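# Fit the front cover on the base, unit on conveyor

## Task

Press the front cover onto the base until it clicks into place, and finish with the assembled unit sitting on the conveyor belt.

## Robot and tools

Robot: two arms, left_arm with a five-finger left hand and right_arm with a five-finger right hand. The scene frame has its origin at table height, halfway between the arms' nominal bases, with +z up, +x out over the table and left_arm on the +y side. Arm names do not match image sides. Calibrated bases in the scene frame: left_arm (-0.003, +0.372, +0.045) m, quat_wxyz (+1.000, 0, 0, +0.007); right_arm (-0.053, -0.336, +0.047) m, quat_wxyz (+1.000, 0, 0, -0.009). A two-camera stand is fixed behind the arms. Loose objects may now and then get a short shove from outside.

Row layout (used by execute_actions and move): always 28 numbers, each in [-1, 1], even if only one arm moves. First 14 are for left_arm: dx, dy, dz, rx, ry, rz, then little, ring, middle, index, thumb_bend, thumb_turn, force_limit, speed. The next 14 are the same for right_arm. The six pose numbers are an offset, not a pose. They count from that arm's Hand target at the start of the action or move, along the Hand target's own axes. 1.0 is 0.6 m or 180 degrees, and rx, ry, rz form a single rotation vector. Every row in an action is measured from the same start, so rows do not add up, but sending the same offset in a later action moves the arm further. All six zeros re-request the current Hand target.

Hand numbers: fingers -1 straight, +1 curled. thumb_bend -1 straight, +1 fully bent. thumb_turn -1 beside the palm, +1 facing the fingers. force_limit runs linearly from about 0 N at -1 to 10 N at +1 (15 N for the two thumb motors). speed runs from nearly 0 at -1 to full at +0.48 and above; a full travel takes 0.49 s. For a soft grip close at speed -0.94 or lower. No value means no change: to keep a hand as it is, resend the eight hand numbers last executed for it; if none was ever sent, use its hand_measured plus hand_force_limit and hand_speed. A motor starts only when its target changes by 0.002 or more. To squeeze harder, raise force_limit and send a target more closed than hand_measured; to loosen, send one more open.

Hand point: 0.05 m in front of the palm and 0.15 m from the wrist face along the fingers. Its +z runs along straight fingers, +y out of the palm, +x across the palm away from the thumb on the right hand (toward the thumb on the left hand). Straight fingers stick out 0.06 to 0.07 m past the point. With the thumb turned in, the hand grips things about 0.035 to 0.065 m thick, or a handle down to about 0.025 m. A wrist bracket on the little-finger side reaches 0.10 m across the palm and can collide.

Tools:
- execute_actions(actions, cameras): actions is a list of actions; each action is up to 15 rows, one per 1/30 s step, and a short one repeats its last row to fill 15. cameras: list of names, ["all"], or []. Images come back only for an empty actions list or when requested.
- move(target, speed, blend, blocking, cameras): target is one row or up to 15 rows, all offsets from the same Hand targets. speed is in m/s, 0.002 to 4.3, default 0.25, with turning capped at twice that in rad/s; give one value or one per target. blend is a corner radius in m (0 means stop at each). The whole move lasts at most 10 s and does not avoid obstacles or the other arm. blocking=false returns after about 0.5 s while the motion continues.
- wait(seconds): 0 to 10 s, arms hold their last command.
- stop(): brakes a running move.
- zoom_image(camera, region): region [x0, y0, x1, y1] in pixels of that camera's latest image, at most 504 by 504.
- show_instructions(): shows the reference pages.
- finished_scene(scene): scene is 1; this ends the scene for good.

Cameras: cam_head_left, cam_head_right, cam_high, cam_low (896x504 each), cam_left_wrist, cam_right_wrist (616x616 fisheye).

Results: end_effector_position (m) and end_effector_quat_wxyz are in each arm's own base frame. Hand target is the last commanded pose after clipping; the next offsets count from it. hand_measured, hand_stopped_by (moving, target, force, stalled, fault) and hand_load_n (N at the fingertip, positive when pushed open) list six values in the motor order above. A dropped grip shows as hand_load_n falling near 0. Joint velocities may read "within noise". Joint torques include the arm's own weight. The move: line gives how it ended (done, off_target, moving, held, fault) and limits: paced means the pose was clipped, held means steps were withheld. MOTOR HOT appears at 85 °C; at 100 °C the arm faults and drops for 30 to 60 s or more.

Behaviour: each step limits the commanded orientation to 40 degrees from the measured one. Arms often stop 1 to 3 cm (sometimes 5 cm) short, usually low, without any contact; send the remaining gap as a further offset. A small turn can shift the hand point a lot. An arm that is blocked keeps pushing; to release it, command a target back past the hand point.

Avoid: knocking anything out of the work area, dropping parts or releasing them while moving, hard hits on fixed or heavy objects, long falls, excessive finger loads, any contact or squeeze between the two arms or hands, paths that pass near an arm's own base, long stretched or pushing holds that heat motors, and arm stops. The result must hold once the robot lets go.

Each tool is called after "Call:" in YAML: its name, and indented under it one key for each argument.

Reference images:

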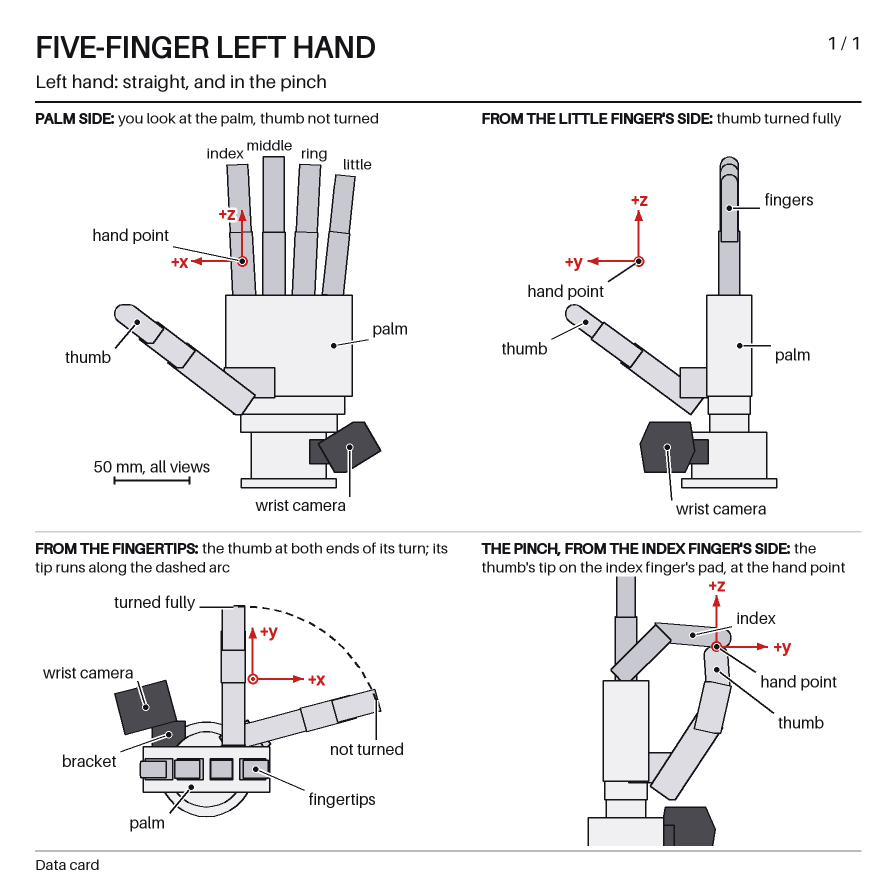

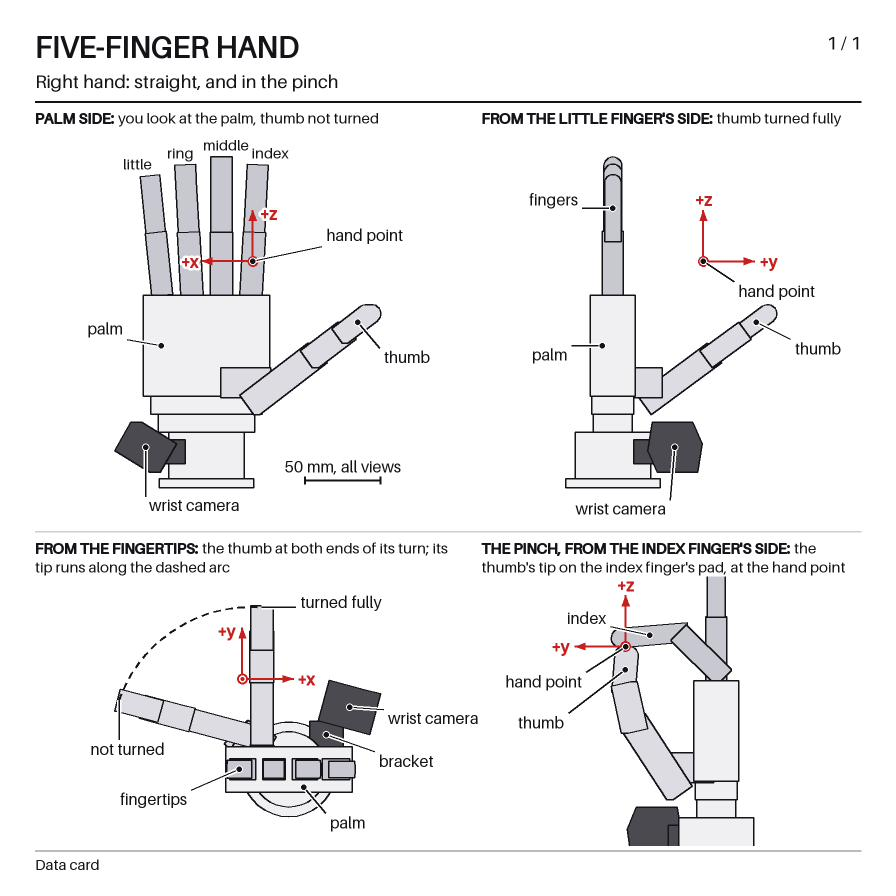

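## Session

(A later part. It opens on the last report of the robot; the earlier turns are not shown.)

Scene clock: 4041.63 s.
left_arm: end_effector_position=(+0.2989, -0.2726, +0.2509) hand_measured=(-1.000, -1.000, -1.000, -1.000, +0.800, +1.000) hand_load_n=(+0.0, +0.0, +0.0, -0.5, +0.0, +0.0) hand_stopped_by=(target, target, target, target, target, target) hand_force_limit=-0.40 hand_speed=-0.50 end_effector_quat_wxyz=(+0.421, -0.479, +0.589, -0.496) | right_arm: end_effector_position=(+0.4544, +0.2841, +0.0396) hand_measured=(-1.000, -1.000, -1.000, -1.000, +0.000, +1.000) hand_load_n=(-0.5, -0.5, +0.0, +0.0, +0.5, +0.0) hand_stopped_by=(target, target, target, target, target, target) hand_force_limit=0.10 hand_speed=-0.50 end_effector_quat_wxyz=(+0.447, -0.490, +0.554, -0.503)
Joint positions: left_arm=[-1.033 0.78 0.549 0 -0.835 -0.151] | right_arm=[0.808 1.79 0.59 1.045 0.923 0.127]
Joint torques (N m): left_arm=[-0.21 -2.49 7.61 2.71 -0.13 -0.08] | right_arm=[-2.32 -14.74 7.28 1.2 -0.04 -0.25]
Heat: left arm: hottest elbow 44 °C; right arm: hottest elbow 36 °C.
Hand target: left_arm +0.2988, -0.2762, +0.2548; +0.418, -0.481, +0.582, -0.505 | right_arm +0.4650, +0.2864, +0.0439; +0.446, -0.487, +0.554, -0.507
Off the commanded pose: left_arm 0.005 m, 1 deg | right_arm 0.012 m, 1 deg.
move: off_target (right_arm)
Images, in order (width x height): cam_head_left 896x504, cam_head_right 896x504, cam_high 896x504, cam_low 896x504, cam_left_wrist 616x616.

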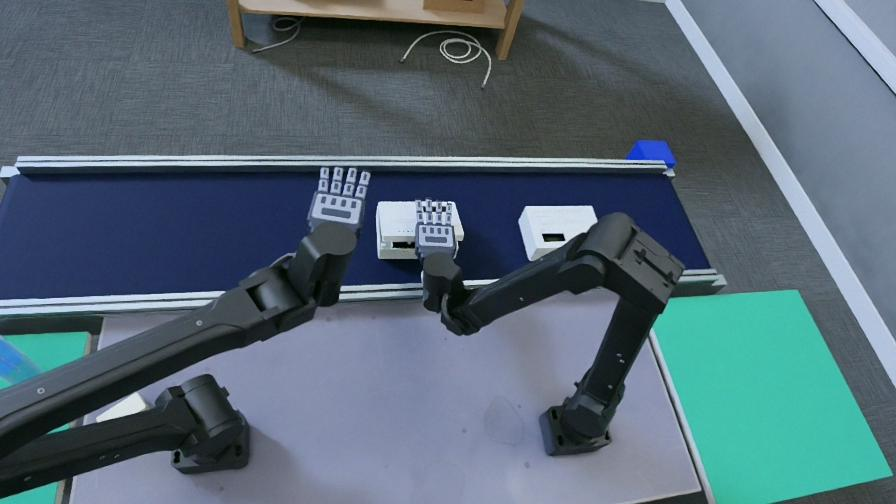

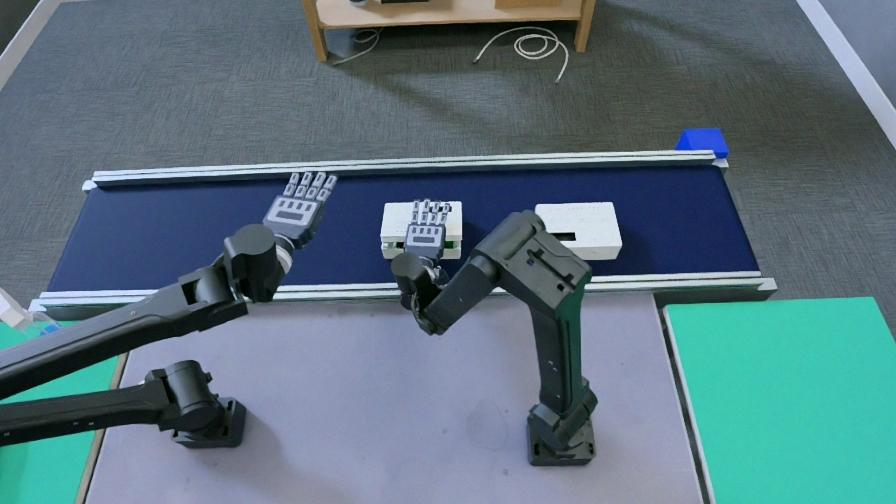

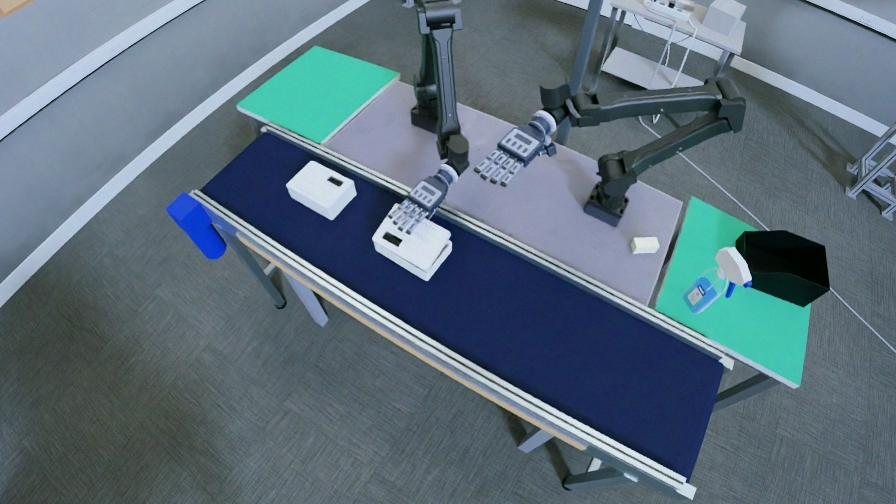

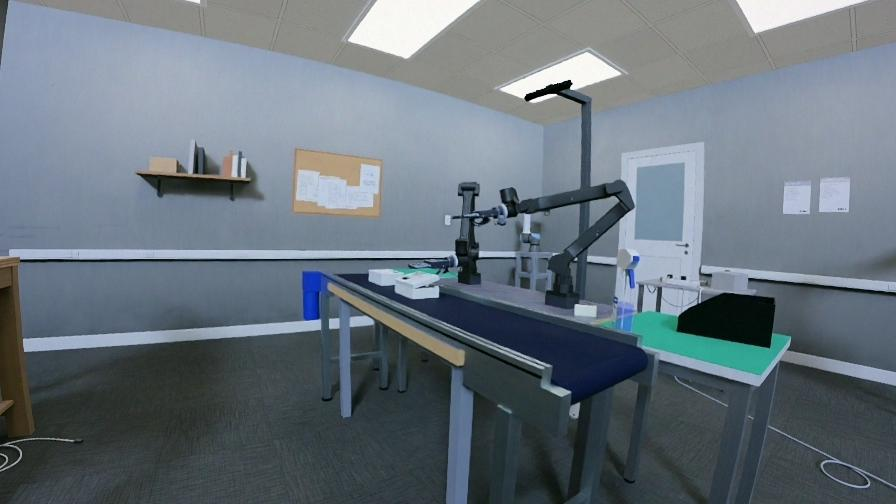

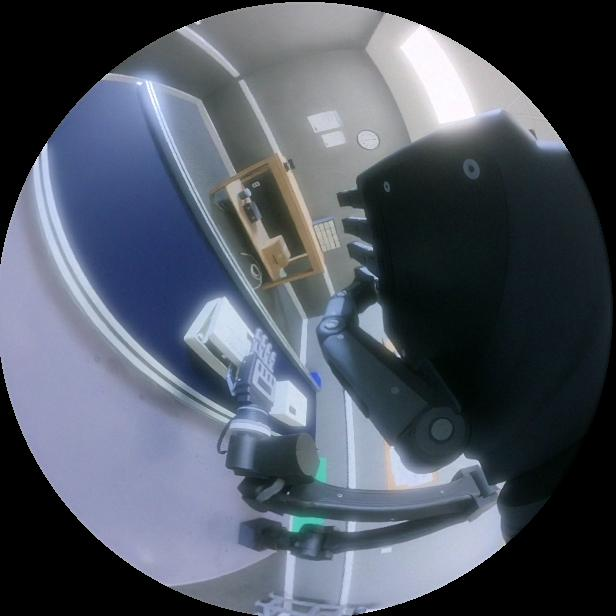

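Call:
move:
  target: [0.1197,0.362,-0.0037,-0.0778,0,0,-1,-1,-1,-1,0.8,1,-0.4,-0.5,0,0,0,0,0,0,-1,-1,-1,-1,0,1,0.1,-0.5]
  speed: 0.2
  cameras: ["cam_low","cam_head_left","cam_head_right","cam_high","cam_right_wrist"]

Scene clock: 4097.40 s.
left_arm: end_effector_position=(+0.2536, -0.3328, +0.0315) hand_measured=(-1.000, -1.000, -1.000, -1.000, +0.800, +1.000) hand_load_n=(+0.0, +0.0, +0.0, +0.0, +0.0, +0.0) hand_stopped_by=(target, target, target, target, target, target) hand_force_limit=-0.40 hand_speed=-0.50 end_effector_quat_wxyz=(+0.363, -0.525, +0.649, -0.415) | right_arm: end_effector_position=(+0.4544, +0.2841, +0.0396) hand_measured=(-1.000, -1.000, -1.000, -1.000, +0.000, +1.000) hand_load_n=(+0.0, +0.0, -0.5, +0.0, +0.5, +0.5) hand_stopped_by=(target, target, target, target, target, target) hand_force_limit=0.10 hand_speed=-0.50 end_effector_quat_wxyz=(+0.447, -0.490, +0.554, -0.503)
Joint positions: left_arm=[-1.204 1.36 0.442 0.223 -0.91 -0.544] | right_arm=[0.808 1.79 0.59 1.045 0.923 0.127]
Joint torques (N m): left_arm=[-0.21 -7.82 5.22 2.39 -0.4 -0.08] | right_arm=[-2.55 -14.74 7.25 1.2 -0.04 -0.25]
Heat: left arm: hottest elbow 46 °C; right arm: hottest elbow 36 °C.
Hand target: left_arm +0.2533, -0.3404, +0.0400; +0.356, -0.528, +0.639, -0.430 | right_arm +0.4650, +0.2864, +0.0439; +0.446, -0.487, +0.554, -0.507
Off the commanded pose: left_arm 0.011 m, 2 deg | right_arm 0.012 m, 1 deg.
move: off_target (left_arm, right_arm)
Images, in order (width x height): cam_head_left 896x504, cam_head_right 896x504, cam_high 896x504, cam_low 896x504, cam_right_wrist 616x616.

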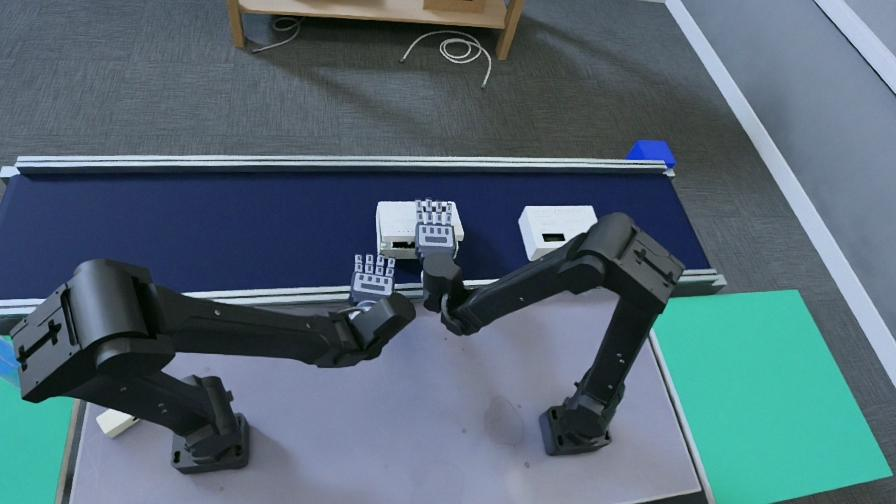

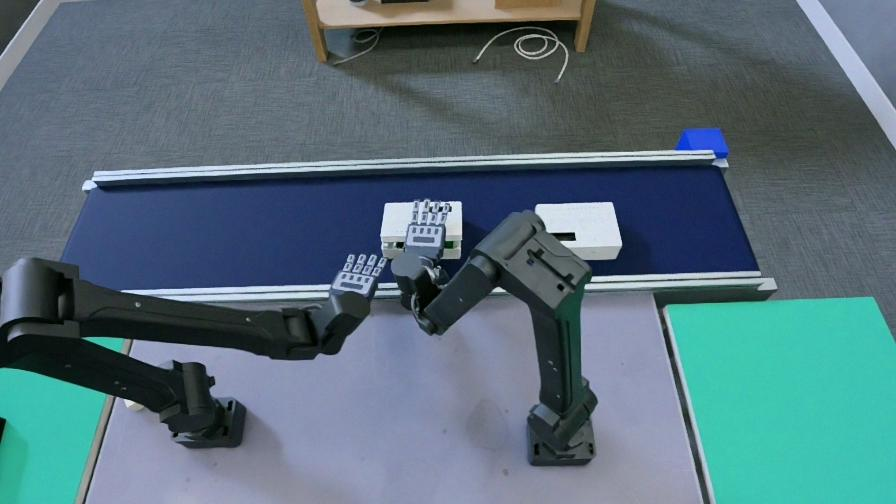

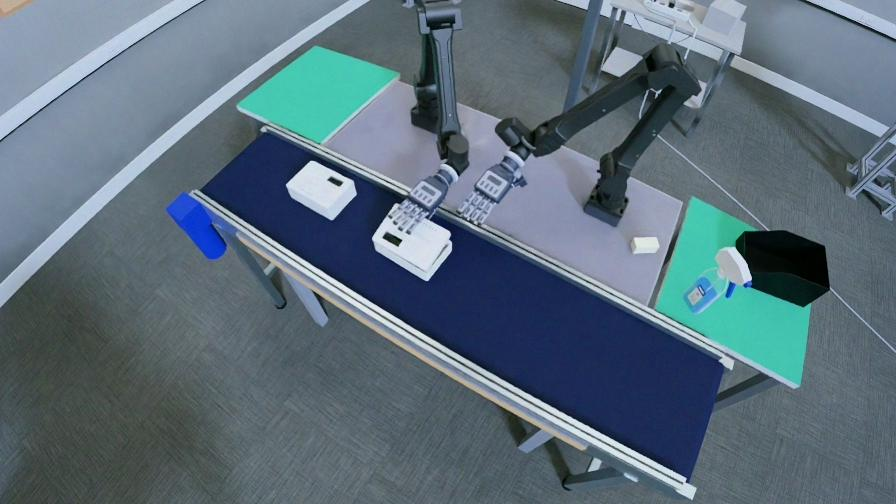

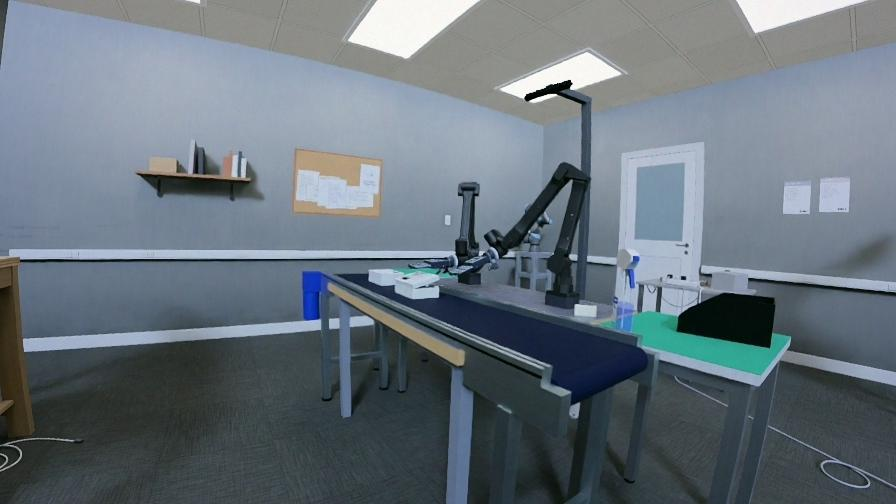

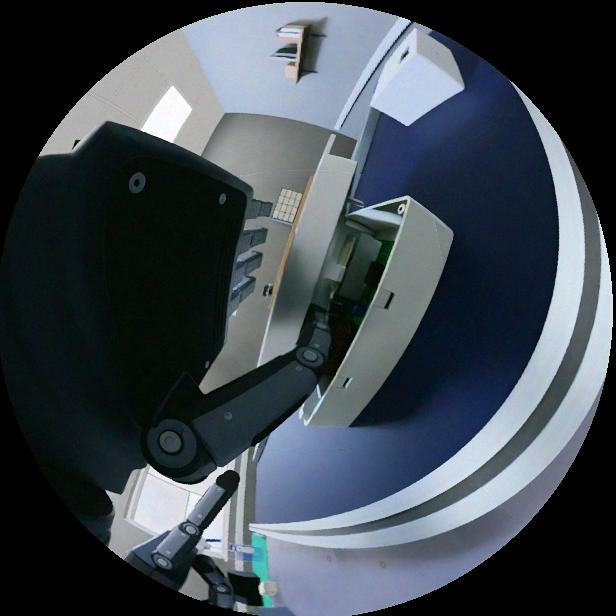

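Call:
zoom_image:
  camera: "cam_head_left"
  region: [340, 180, 480, 320]

Call:
zoom_image:
  camera: "cam_high"
  region: [370, 140, 540, 290]

Call:
zoom_image:
  camera: "cam_low"
  region: [390, 230, 520, 310]

Scaled by 3.600 from the camera's 896x504 image, which has a finer 1280x720 frame.

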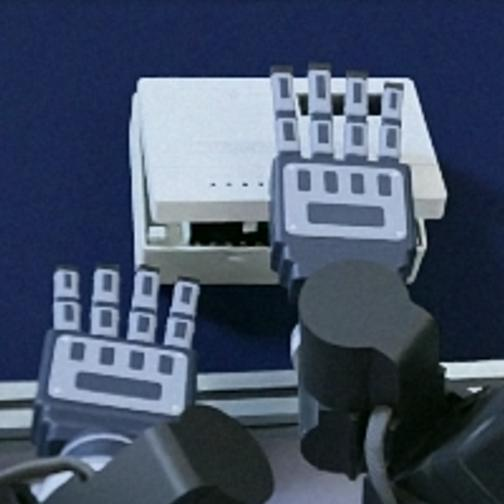

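Scaled by 2.965 from the camera's 896x504 image, which has a finer 1280x720 frame.

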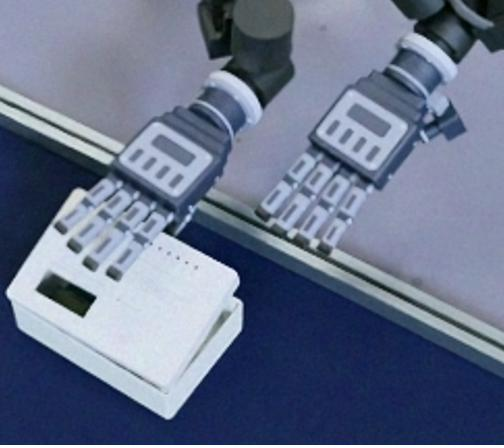

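Scaled by 3.877 from the camera's 896x504 image, which has a finer 1280x720 frame.

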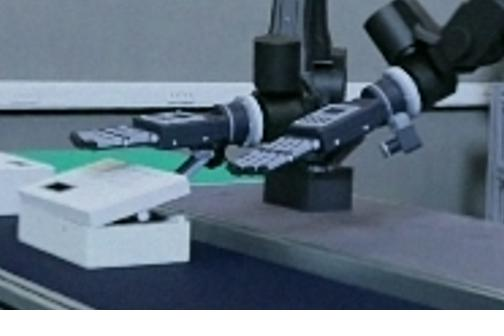

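Call:
move:
  target: [0.0342,0.0281,0.0633,0,0,0,-1,-1,-1,-1,0.8,1,-0.4,-0.5,0,0,0,0,0,0,-1,-1,-1,-1,0,1,0.1,-0.5]
  speed: 0.1
  cameras: ["cam_low","cam_head_left","cam_head_right","cam_high","cam_right_wrist"]

Call:
zoom_image:
  camera: "cam_head_left"
  region: [340, 180, 480, 320]

Call:
zoom_image:
  camera: "cam_high"
  region: [370, 140, 540, 290]

Call:
zoom_image:
  camera: "cam_low"
  region: [390, 230, 520, 310]

Scene clock: 4157.87 s.
left_arm: end_effector_position=(+0.2653, -0.3466, -0.0056) hand_measured=(-1.000, -1.000, -1.000, -1.000, +0.800, +1.000) hand_load_n=(+0.0, +0.0, +0.0, +0.0, +0.0, +0.0) hand_stopped_by=(target, target, target, target, target, target) hand_force_limit=-0.40 hand_speed=-0.50 end_effector_quat_wxyz=(+0.360, -0.524, +0.654, -0.411) | right_arm: end_effector_position=(+0.4544, +0.2841, +0.0396) hand_measured=(-1.000, -1.000, -1.000, -1.000, +0.000, +1.000) hand_load_n=(+0.0, +0.0, -0.5, +0.0, +0.5, +0.5) hand_stopped_by=(target, target, target, target, target, target) hand_force_limit=0.10 hand_speed=-0.50 end_effector_quat_wxyz=(+0.447, -0.490, +0.554, -0.503)
Joint positions: left_arm=[-1.181 1.534 0.462 0.383 -0.883 -0.521] | right_arm=[0.808 1.79 0.59 1.045 0.923 0.127]
Joint torques (N m): left_arm=[1.03 -8.82 6.82 2.41 -0.17 0.1] | right_arm=[-2.67 -14.74 7.25 1.25 -0.04 -0.24]
Heat: left arm: hottest elbow 44 °C; right arm: hottest elbow 36 °C.
Hand target: left_arm +0.2778, -0.3659, +0.0101; +0.356, -0.528, +0.639, -0.430 | right_arm +0.4650, +0.2864, +0.0439; +0.446, -0.487, +0.554, -0.507
Off the commanded pose: left_arm 0.028 m, 3 deg | right_arm 0.012 m, 1 deg.
move: off_target (left_arm, right_arm)
Images, in order (width x height): cam_head_left 896x504, cam_head_right 896x504, cam_high 896x504, cam_low 896x504, cam_right_wrist 616x616.

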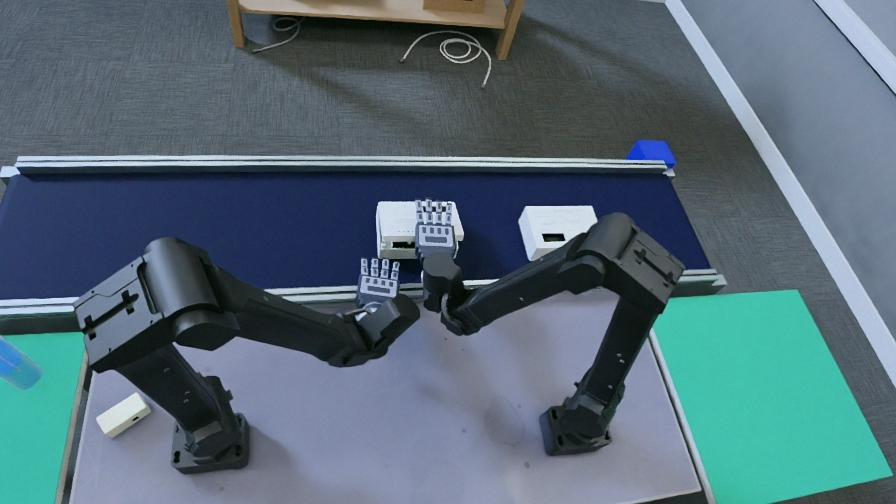

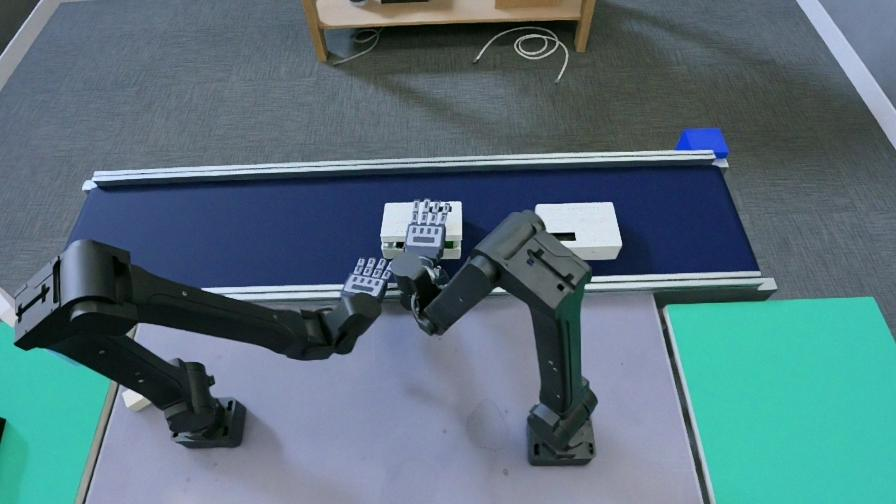

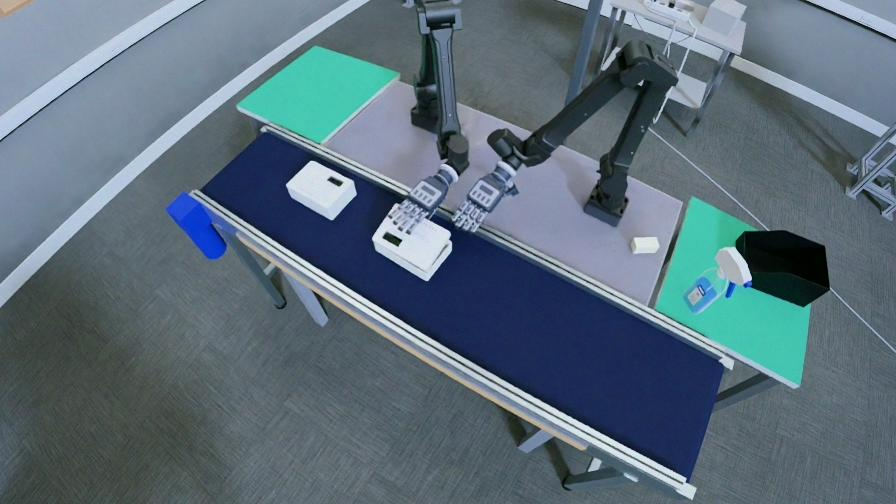

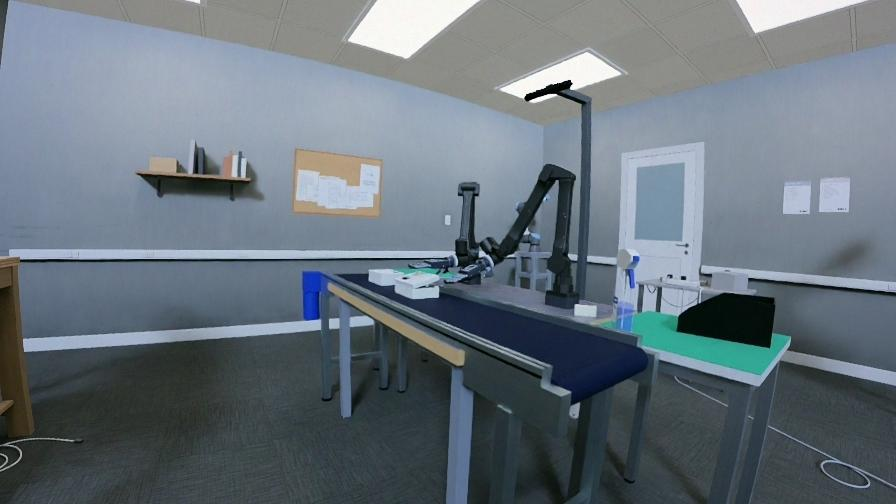

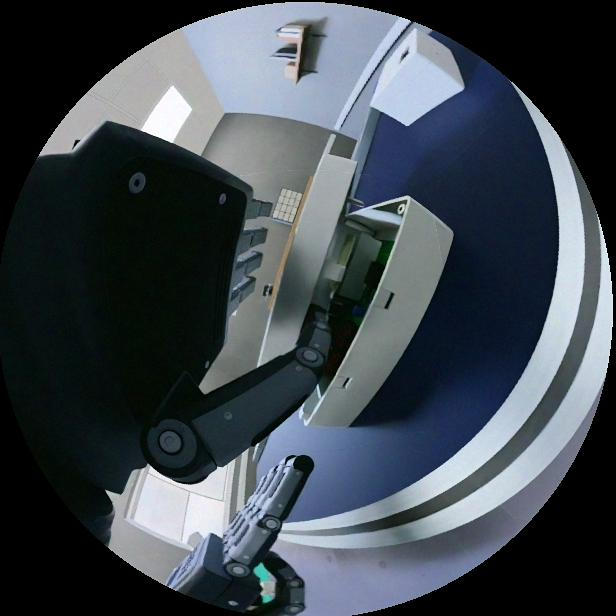

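Scaled by 3.600 from the camera's 896x504 image, which has a finer 1280x720 frame.

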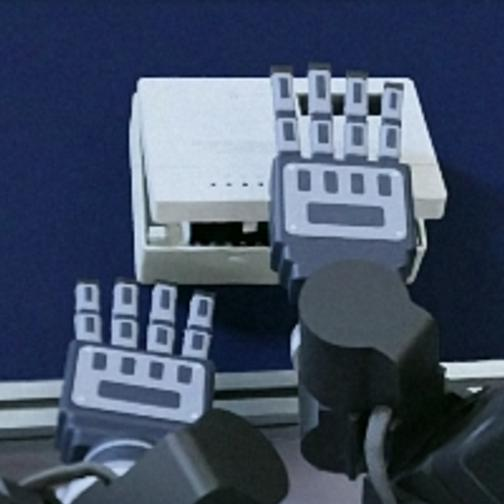

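Scaled by 2.965 from the camera's 896x504 image, which has a finer 1280x720 frame.

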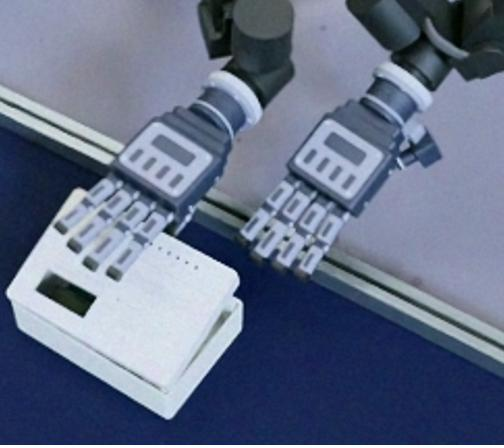

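Scaled by 3.877 from the camera's 896x504 image, which has a finer 1280x720 frame.

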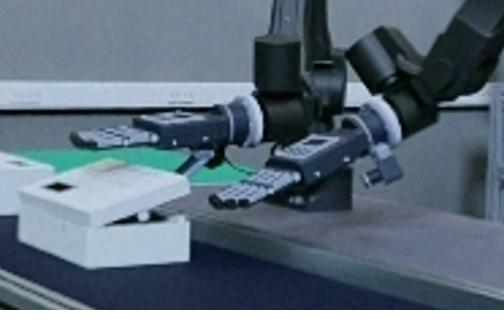

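Call:
move:
  target: [-0.003,-0.0248,0.0258,0,0,0,-1,-1,-1,-1,0.8,1,-0.4,-0.5,0,0,0,0,0,0,-1,-1,-1,-1,0,1,0.1,-0.5]
  speed: 0.1
  cameras: ["cam_low","cam_head_left","cam_high","cam_right_wrist"]

Call:
zoom_image:
  camera: "cam_head_left"
  region: [340, 180, 480, 320]

Call:
zoom_image:
  camera: "cam_high"
  region: [370, 140, 540, 290]

Call:
zoom_image:
  camera: "cam_low"
  region: [390, 230, 520, 310]

Scene clock: 4172.93 s.
left_arm: end_effector_position=(+0.2844, -0.3487, +0.0004) hand_measured=(-1.000, -1.000, -1.000, -1.000, +0.800, +1.000) hand_load_n=(+0.0, +0.0, +0.0, +0.0, +0.0, +0.0) hand_stopped_by=(target, target, target, target, target, target) hand_force_limit=-0.40 hand_speed=-0.50 end_effector_quat_wxyz=(+0.360, -0.525, +0.655, -0.409) | right_arm: end_effector_position=(+0.4544, +0.2841, +0.0396) hand_measured=(-1.000, -1.000, -1.000, -1.000, +0.000, +1.000) hand_load_n=(+0.0, +0.0, +0.0, +0.0, +0.5, +0.0) hand_stopped_by=(target, target, target, target, target, target) hand_force_limit=0.10 hand_speed=-0.50 end_effector_quat_wxyz=(+0.447, -0.490, +0.554, -0.503)
Joint positions: left_arm=[-1.128 1.534 0.488 0.389 -0.841 -0.476] | right_arm=[0.808 1.79 0.59 1.045 0.923 0.127]
Joint torques (N m): left_arm=[1.44 -9.05 7.1 2.44 -0.16 0.11] | right_arm=[-2.43 -14.8 7.3 1.2 -0.04 -0.25]
Heat: left arm: hottest elbow 43 °C; right arm: hottest elbow 36 °C.
Hand target: left_arm +0.2978, -0.3680, +0.0181; +0.356, -0.528, +0.639, -0.430 | right_arm +0.4650, +0.2864, +0.0439; +0.446, -0.487, +0.554, -0.507
Off the commanded pose: left_arm 0.029 m, 3 deg | right_arm 0.012 m, 1 deg.
move: off_target (left_arm, right_arm)
Images, in order (width x height): cam_head_left 896x504, cam_high 896x504, cam_low 896x504, cam_right_wrist 616x616.

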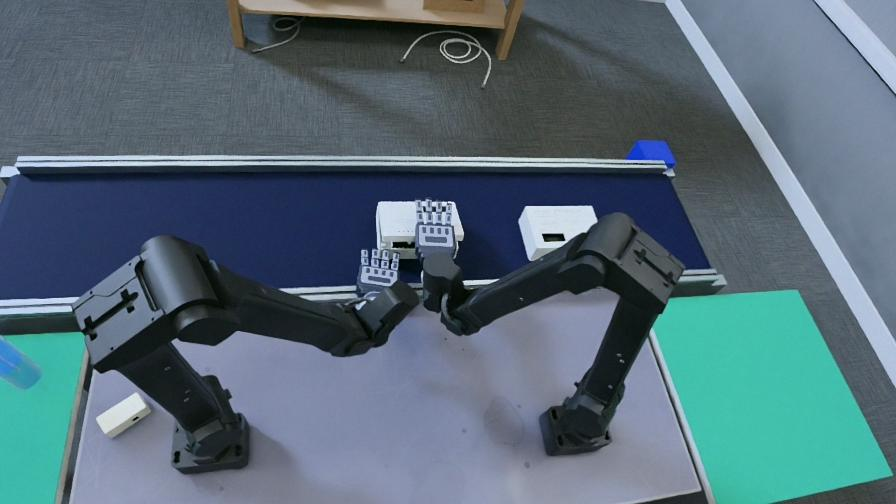

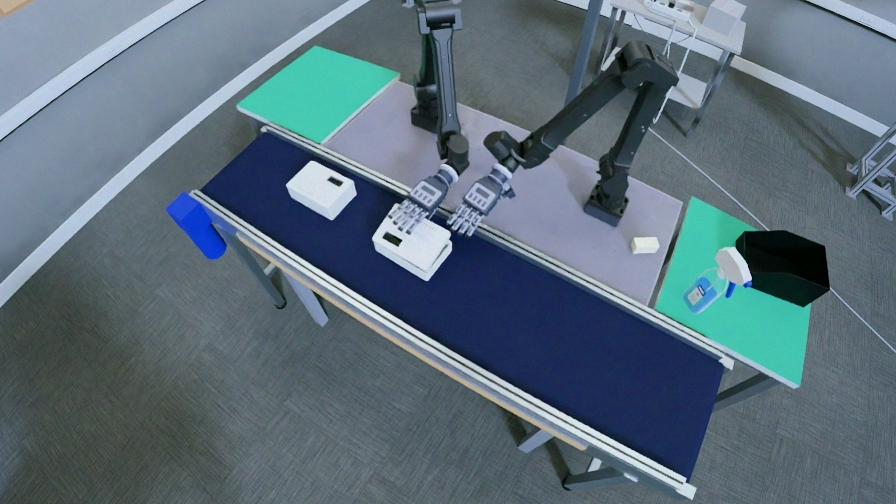

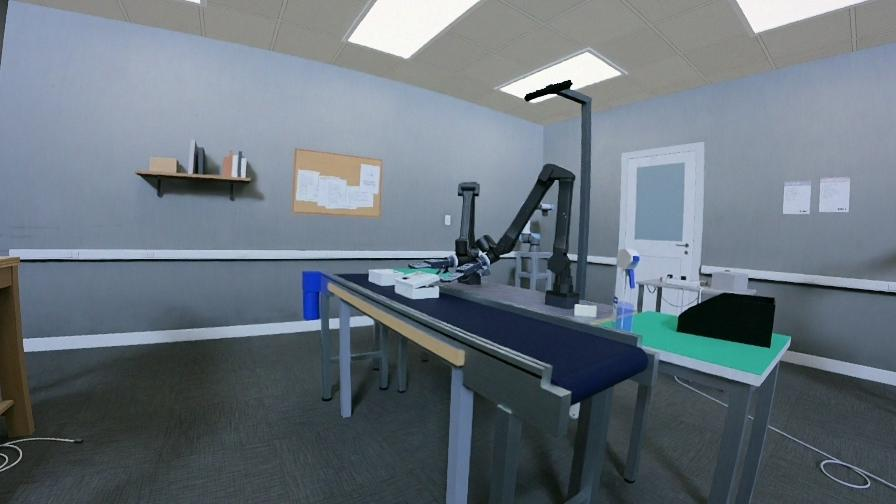

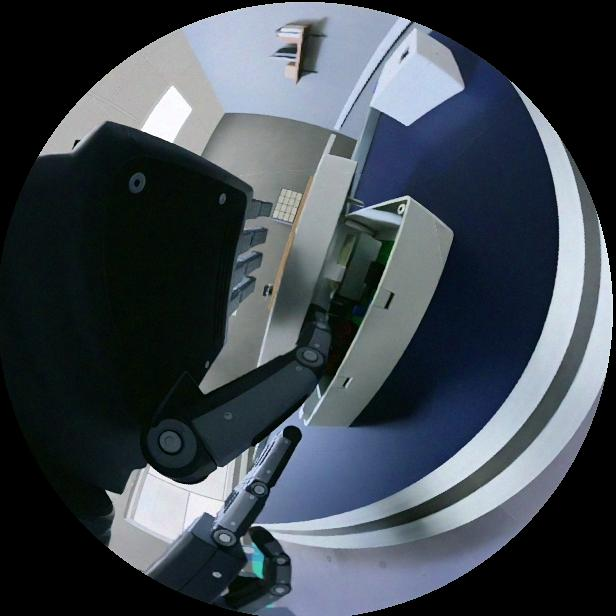

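Scaled by 3.600 from the camera's 896x504 image, which has a finer 1280x720 frame.

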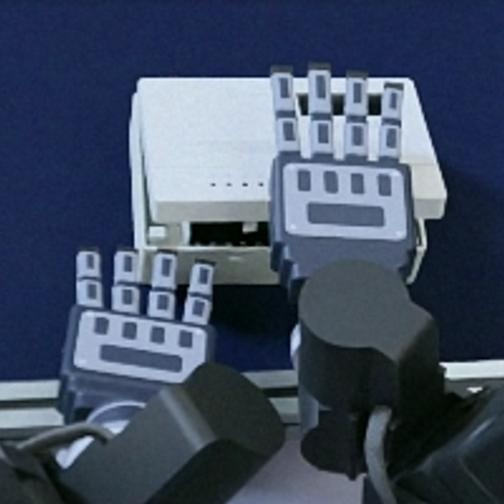

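Scaled by 2.965 from the camera's 896x504 image, which has a finer 1280x720 frame.

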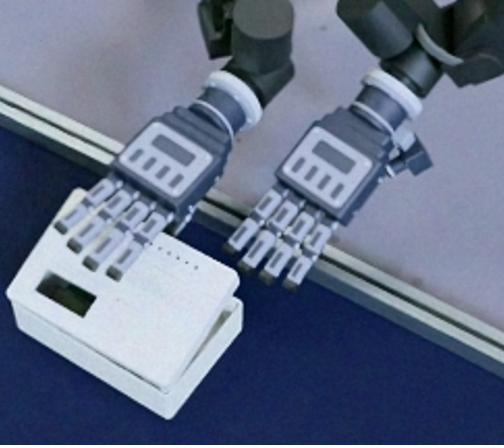

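Scaled by 3.877 from the camera's 896x504 image, which has a finer 1280x720 frame.

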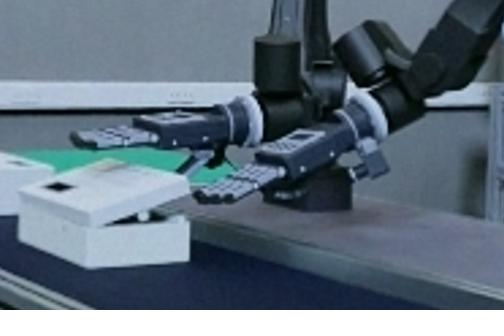

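Call:
move:
  target: [0.0233,-0.0198,0.0042,0,0,0,-1,-1,-1,-1,0.8,1,-0.4,-0.5,0,0,0,0,0,0,-1,-1,-1,-1,0,1,0.1,-0.5]
  speed: 0.1
  cameras: ["cam_low","cam_head_left","cam_head_right","cam_right_wrist"]

Call:
zoom_image:
  camera: "cam_head_left"
  region: [340, 180, 480, 320]

Call:
zoom_image:
  camera: "cam_low"
  region: [390, 240, 480, 310]

Scene clock: 4187.73 s.
left_arm: end_effector_position=(+0.2929, -0.3663, +0.0139) hand_measured=(-1.000, -1.000, -1.000, -1.000, +0.800, +1.000) hand_load_n=(+0.0, +0.0, +0.0, +0.0, +0.0, +0.0) hand_stopped_by=(target, target, target, target, target, target) hand_force_limit=-0.40 hand_speed=-0.50 end_effector_quat_wxyz=(+0.358, -0.526, +0.649, -0.418) | right_arm: end_effector_position=(+0.4544, +0.2841, +0.0396) hand_measured=(-1.000, -1.000, -1.000, -1.000, +0.000, +1.000) hand_load_n=(+0.0, +0.0, +0.0, +0.0, +0.5, +0.0) hand_stopped_by=(target, target, target, target, target, target) hand_force_limit=0.10 hand_speed=-0.50 end_effector_quat_wxyz=(+0.447, -0.490, +0.554, -0.503)
Joint positions: left_arm=[-1.128 1.534 0.537 0.363 -0.842 -0.475] | right_arm=[0.808 1.79 0.59 1.045 0.923 0.127]
Joint torques (N m): left_arm=[0.32 -9.41 7.36 1.5 -0.33 0.02] | right_arm=[-2.49 -14.68 7.24 1.25 -0.04 -0.25]
Heat: left arm: hottest elbow 44 °C; right arm: hottest elbow 36 °C.
Hand target: left_arm +0.3017, -0.3829, +0.0281; +0.356, -0.528, +0.639, -0.430 | right_arm +0.4650, +0.2864, +0.0439; +0.446, -0.487, +0.554, -0.507
Off the commanded pose: left_arm 0.024 m, 2 deg | right_arm 0.012 m, 1 deg.
move: off_target (left_arm, right_arm)
Images, in order (width x height): cam_head_left 896x504, cam_head_right 896x504, cam_low 896x504, cam_right_wrist 616x616.

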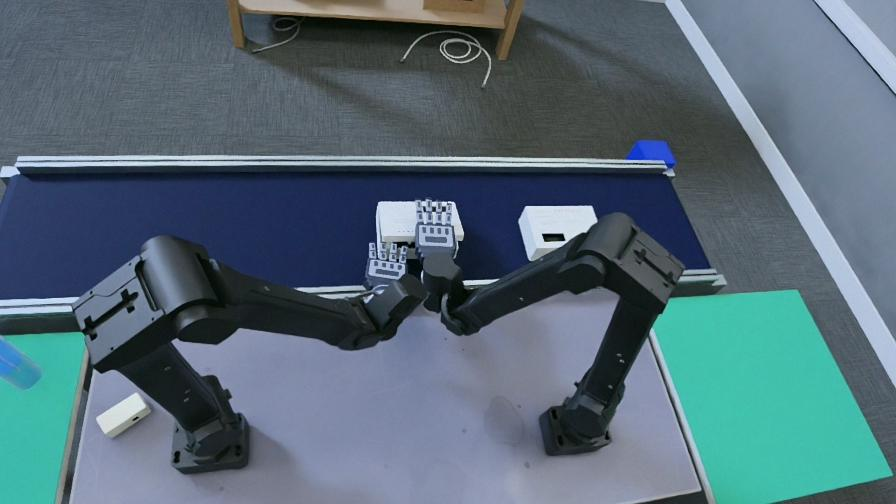

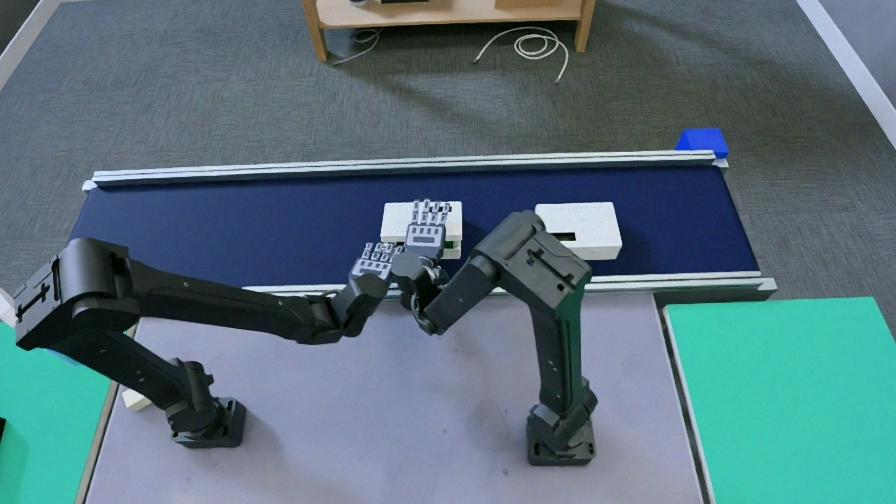

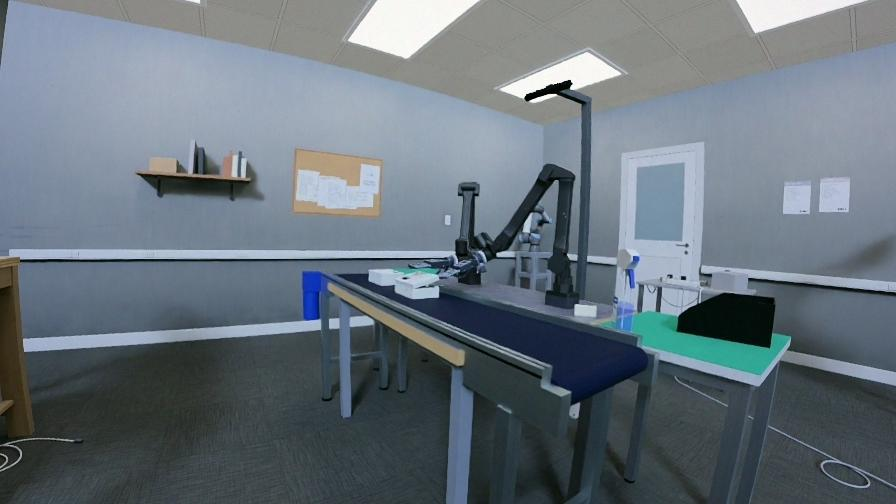

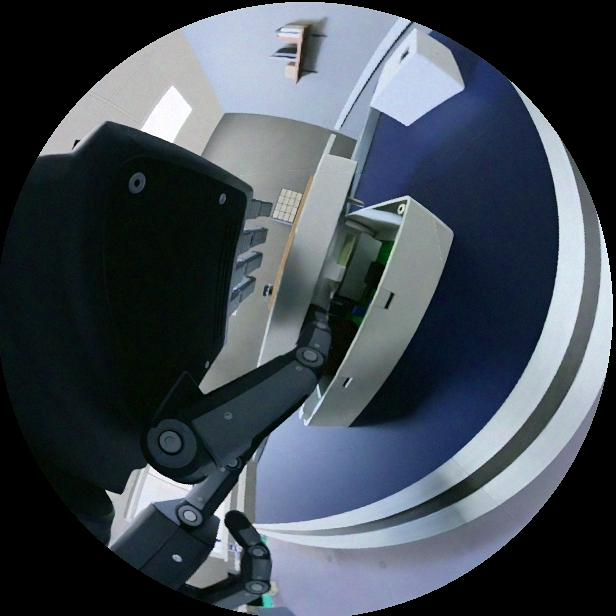

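Scaled by 3.600 from the camera's 896x504 image, which has a finer 1280x720 frame.

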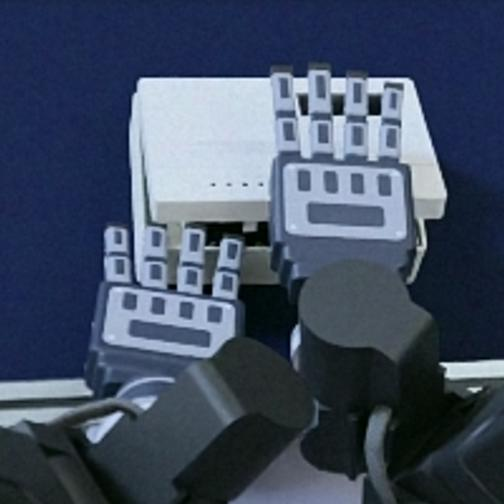

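Scaled by 5.600 from the camera's 896x504 image, which has a finer 1280x720 frame.

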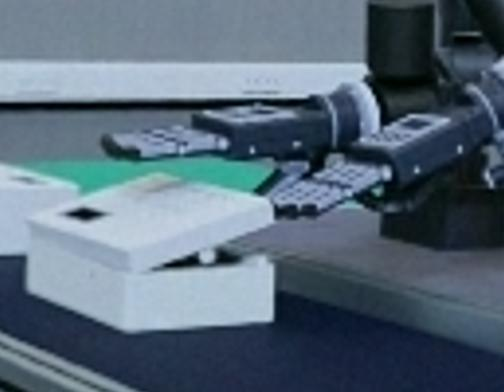

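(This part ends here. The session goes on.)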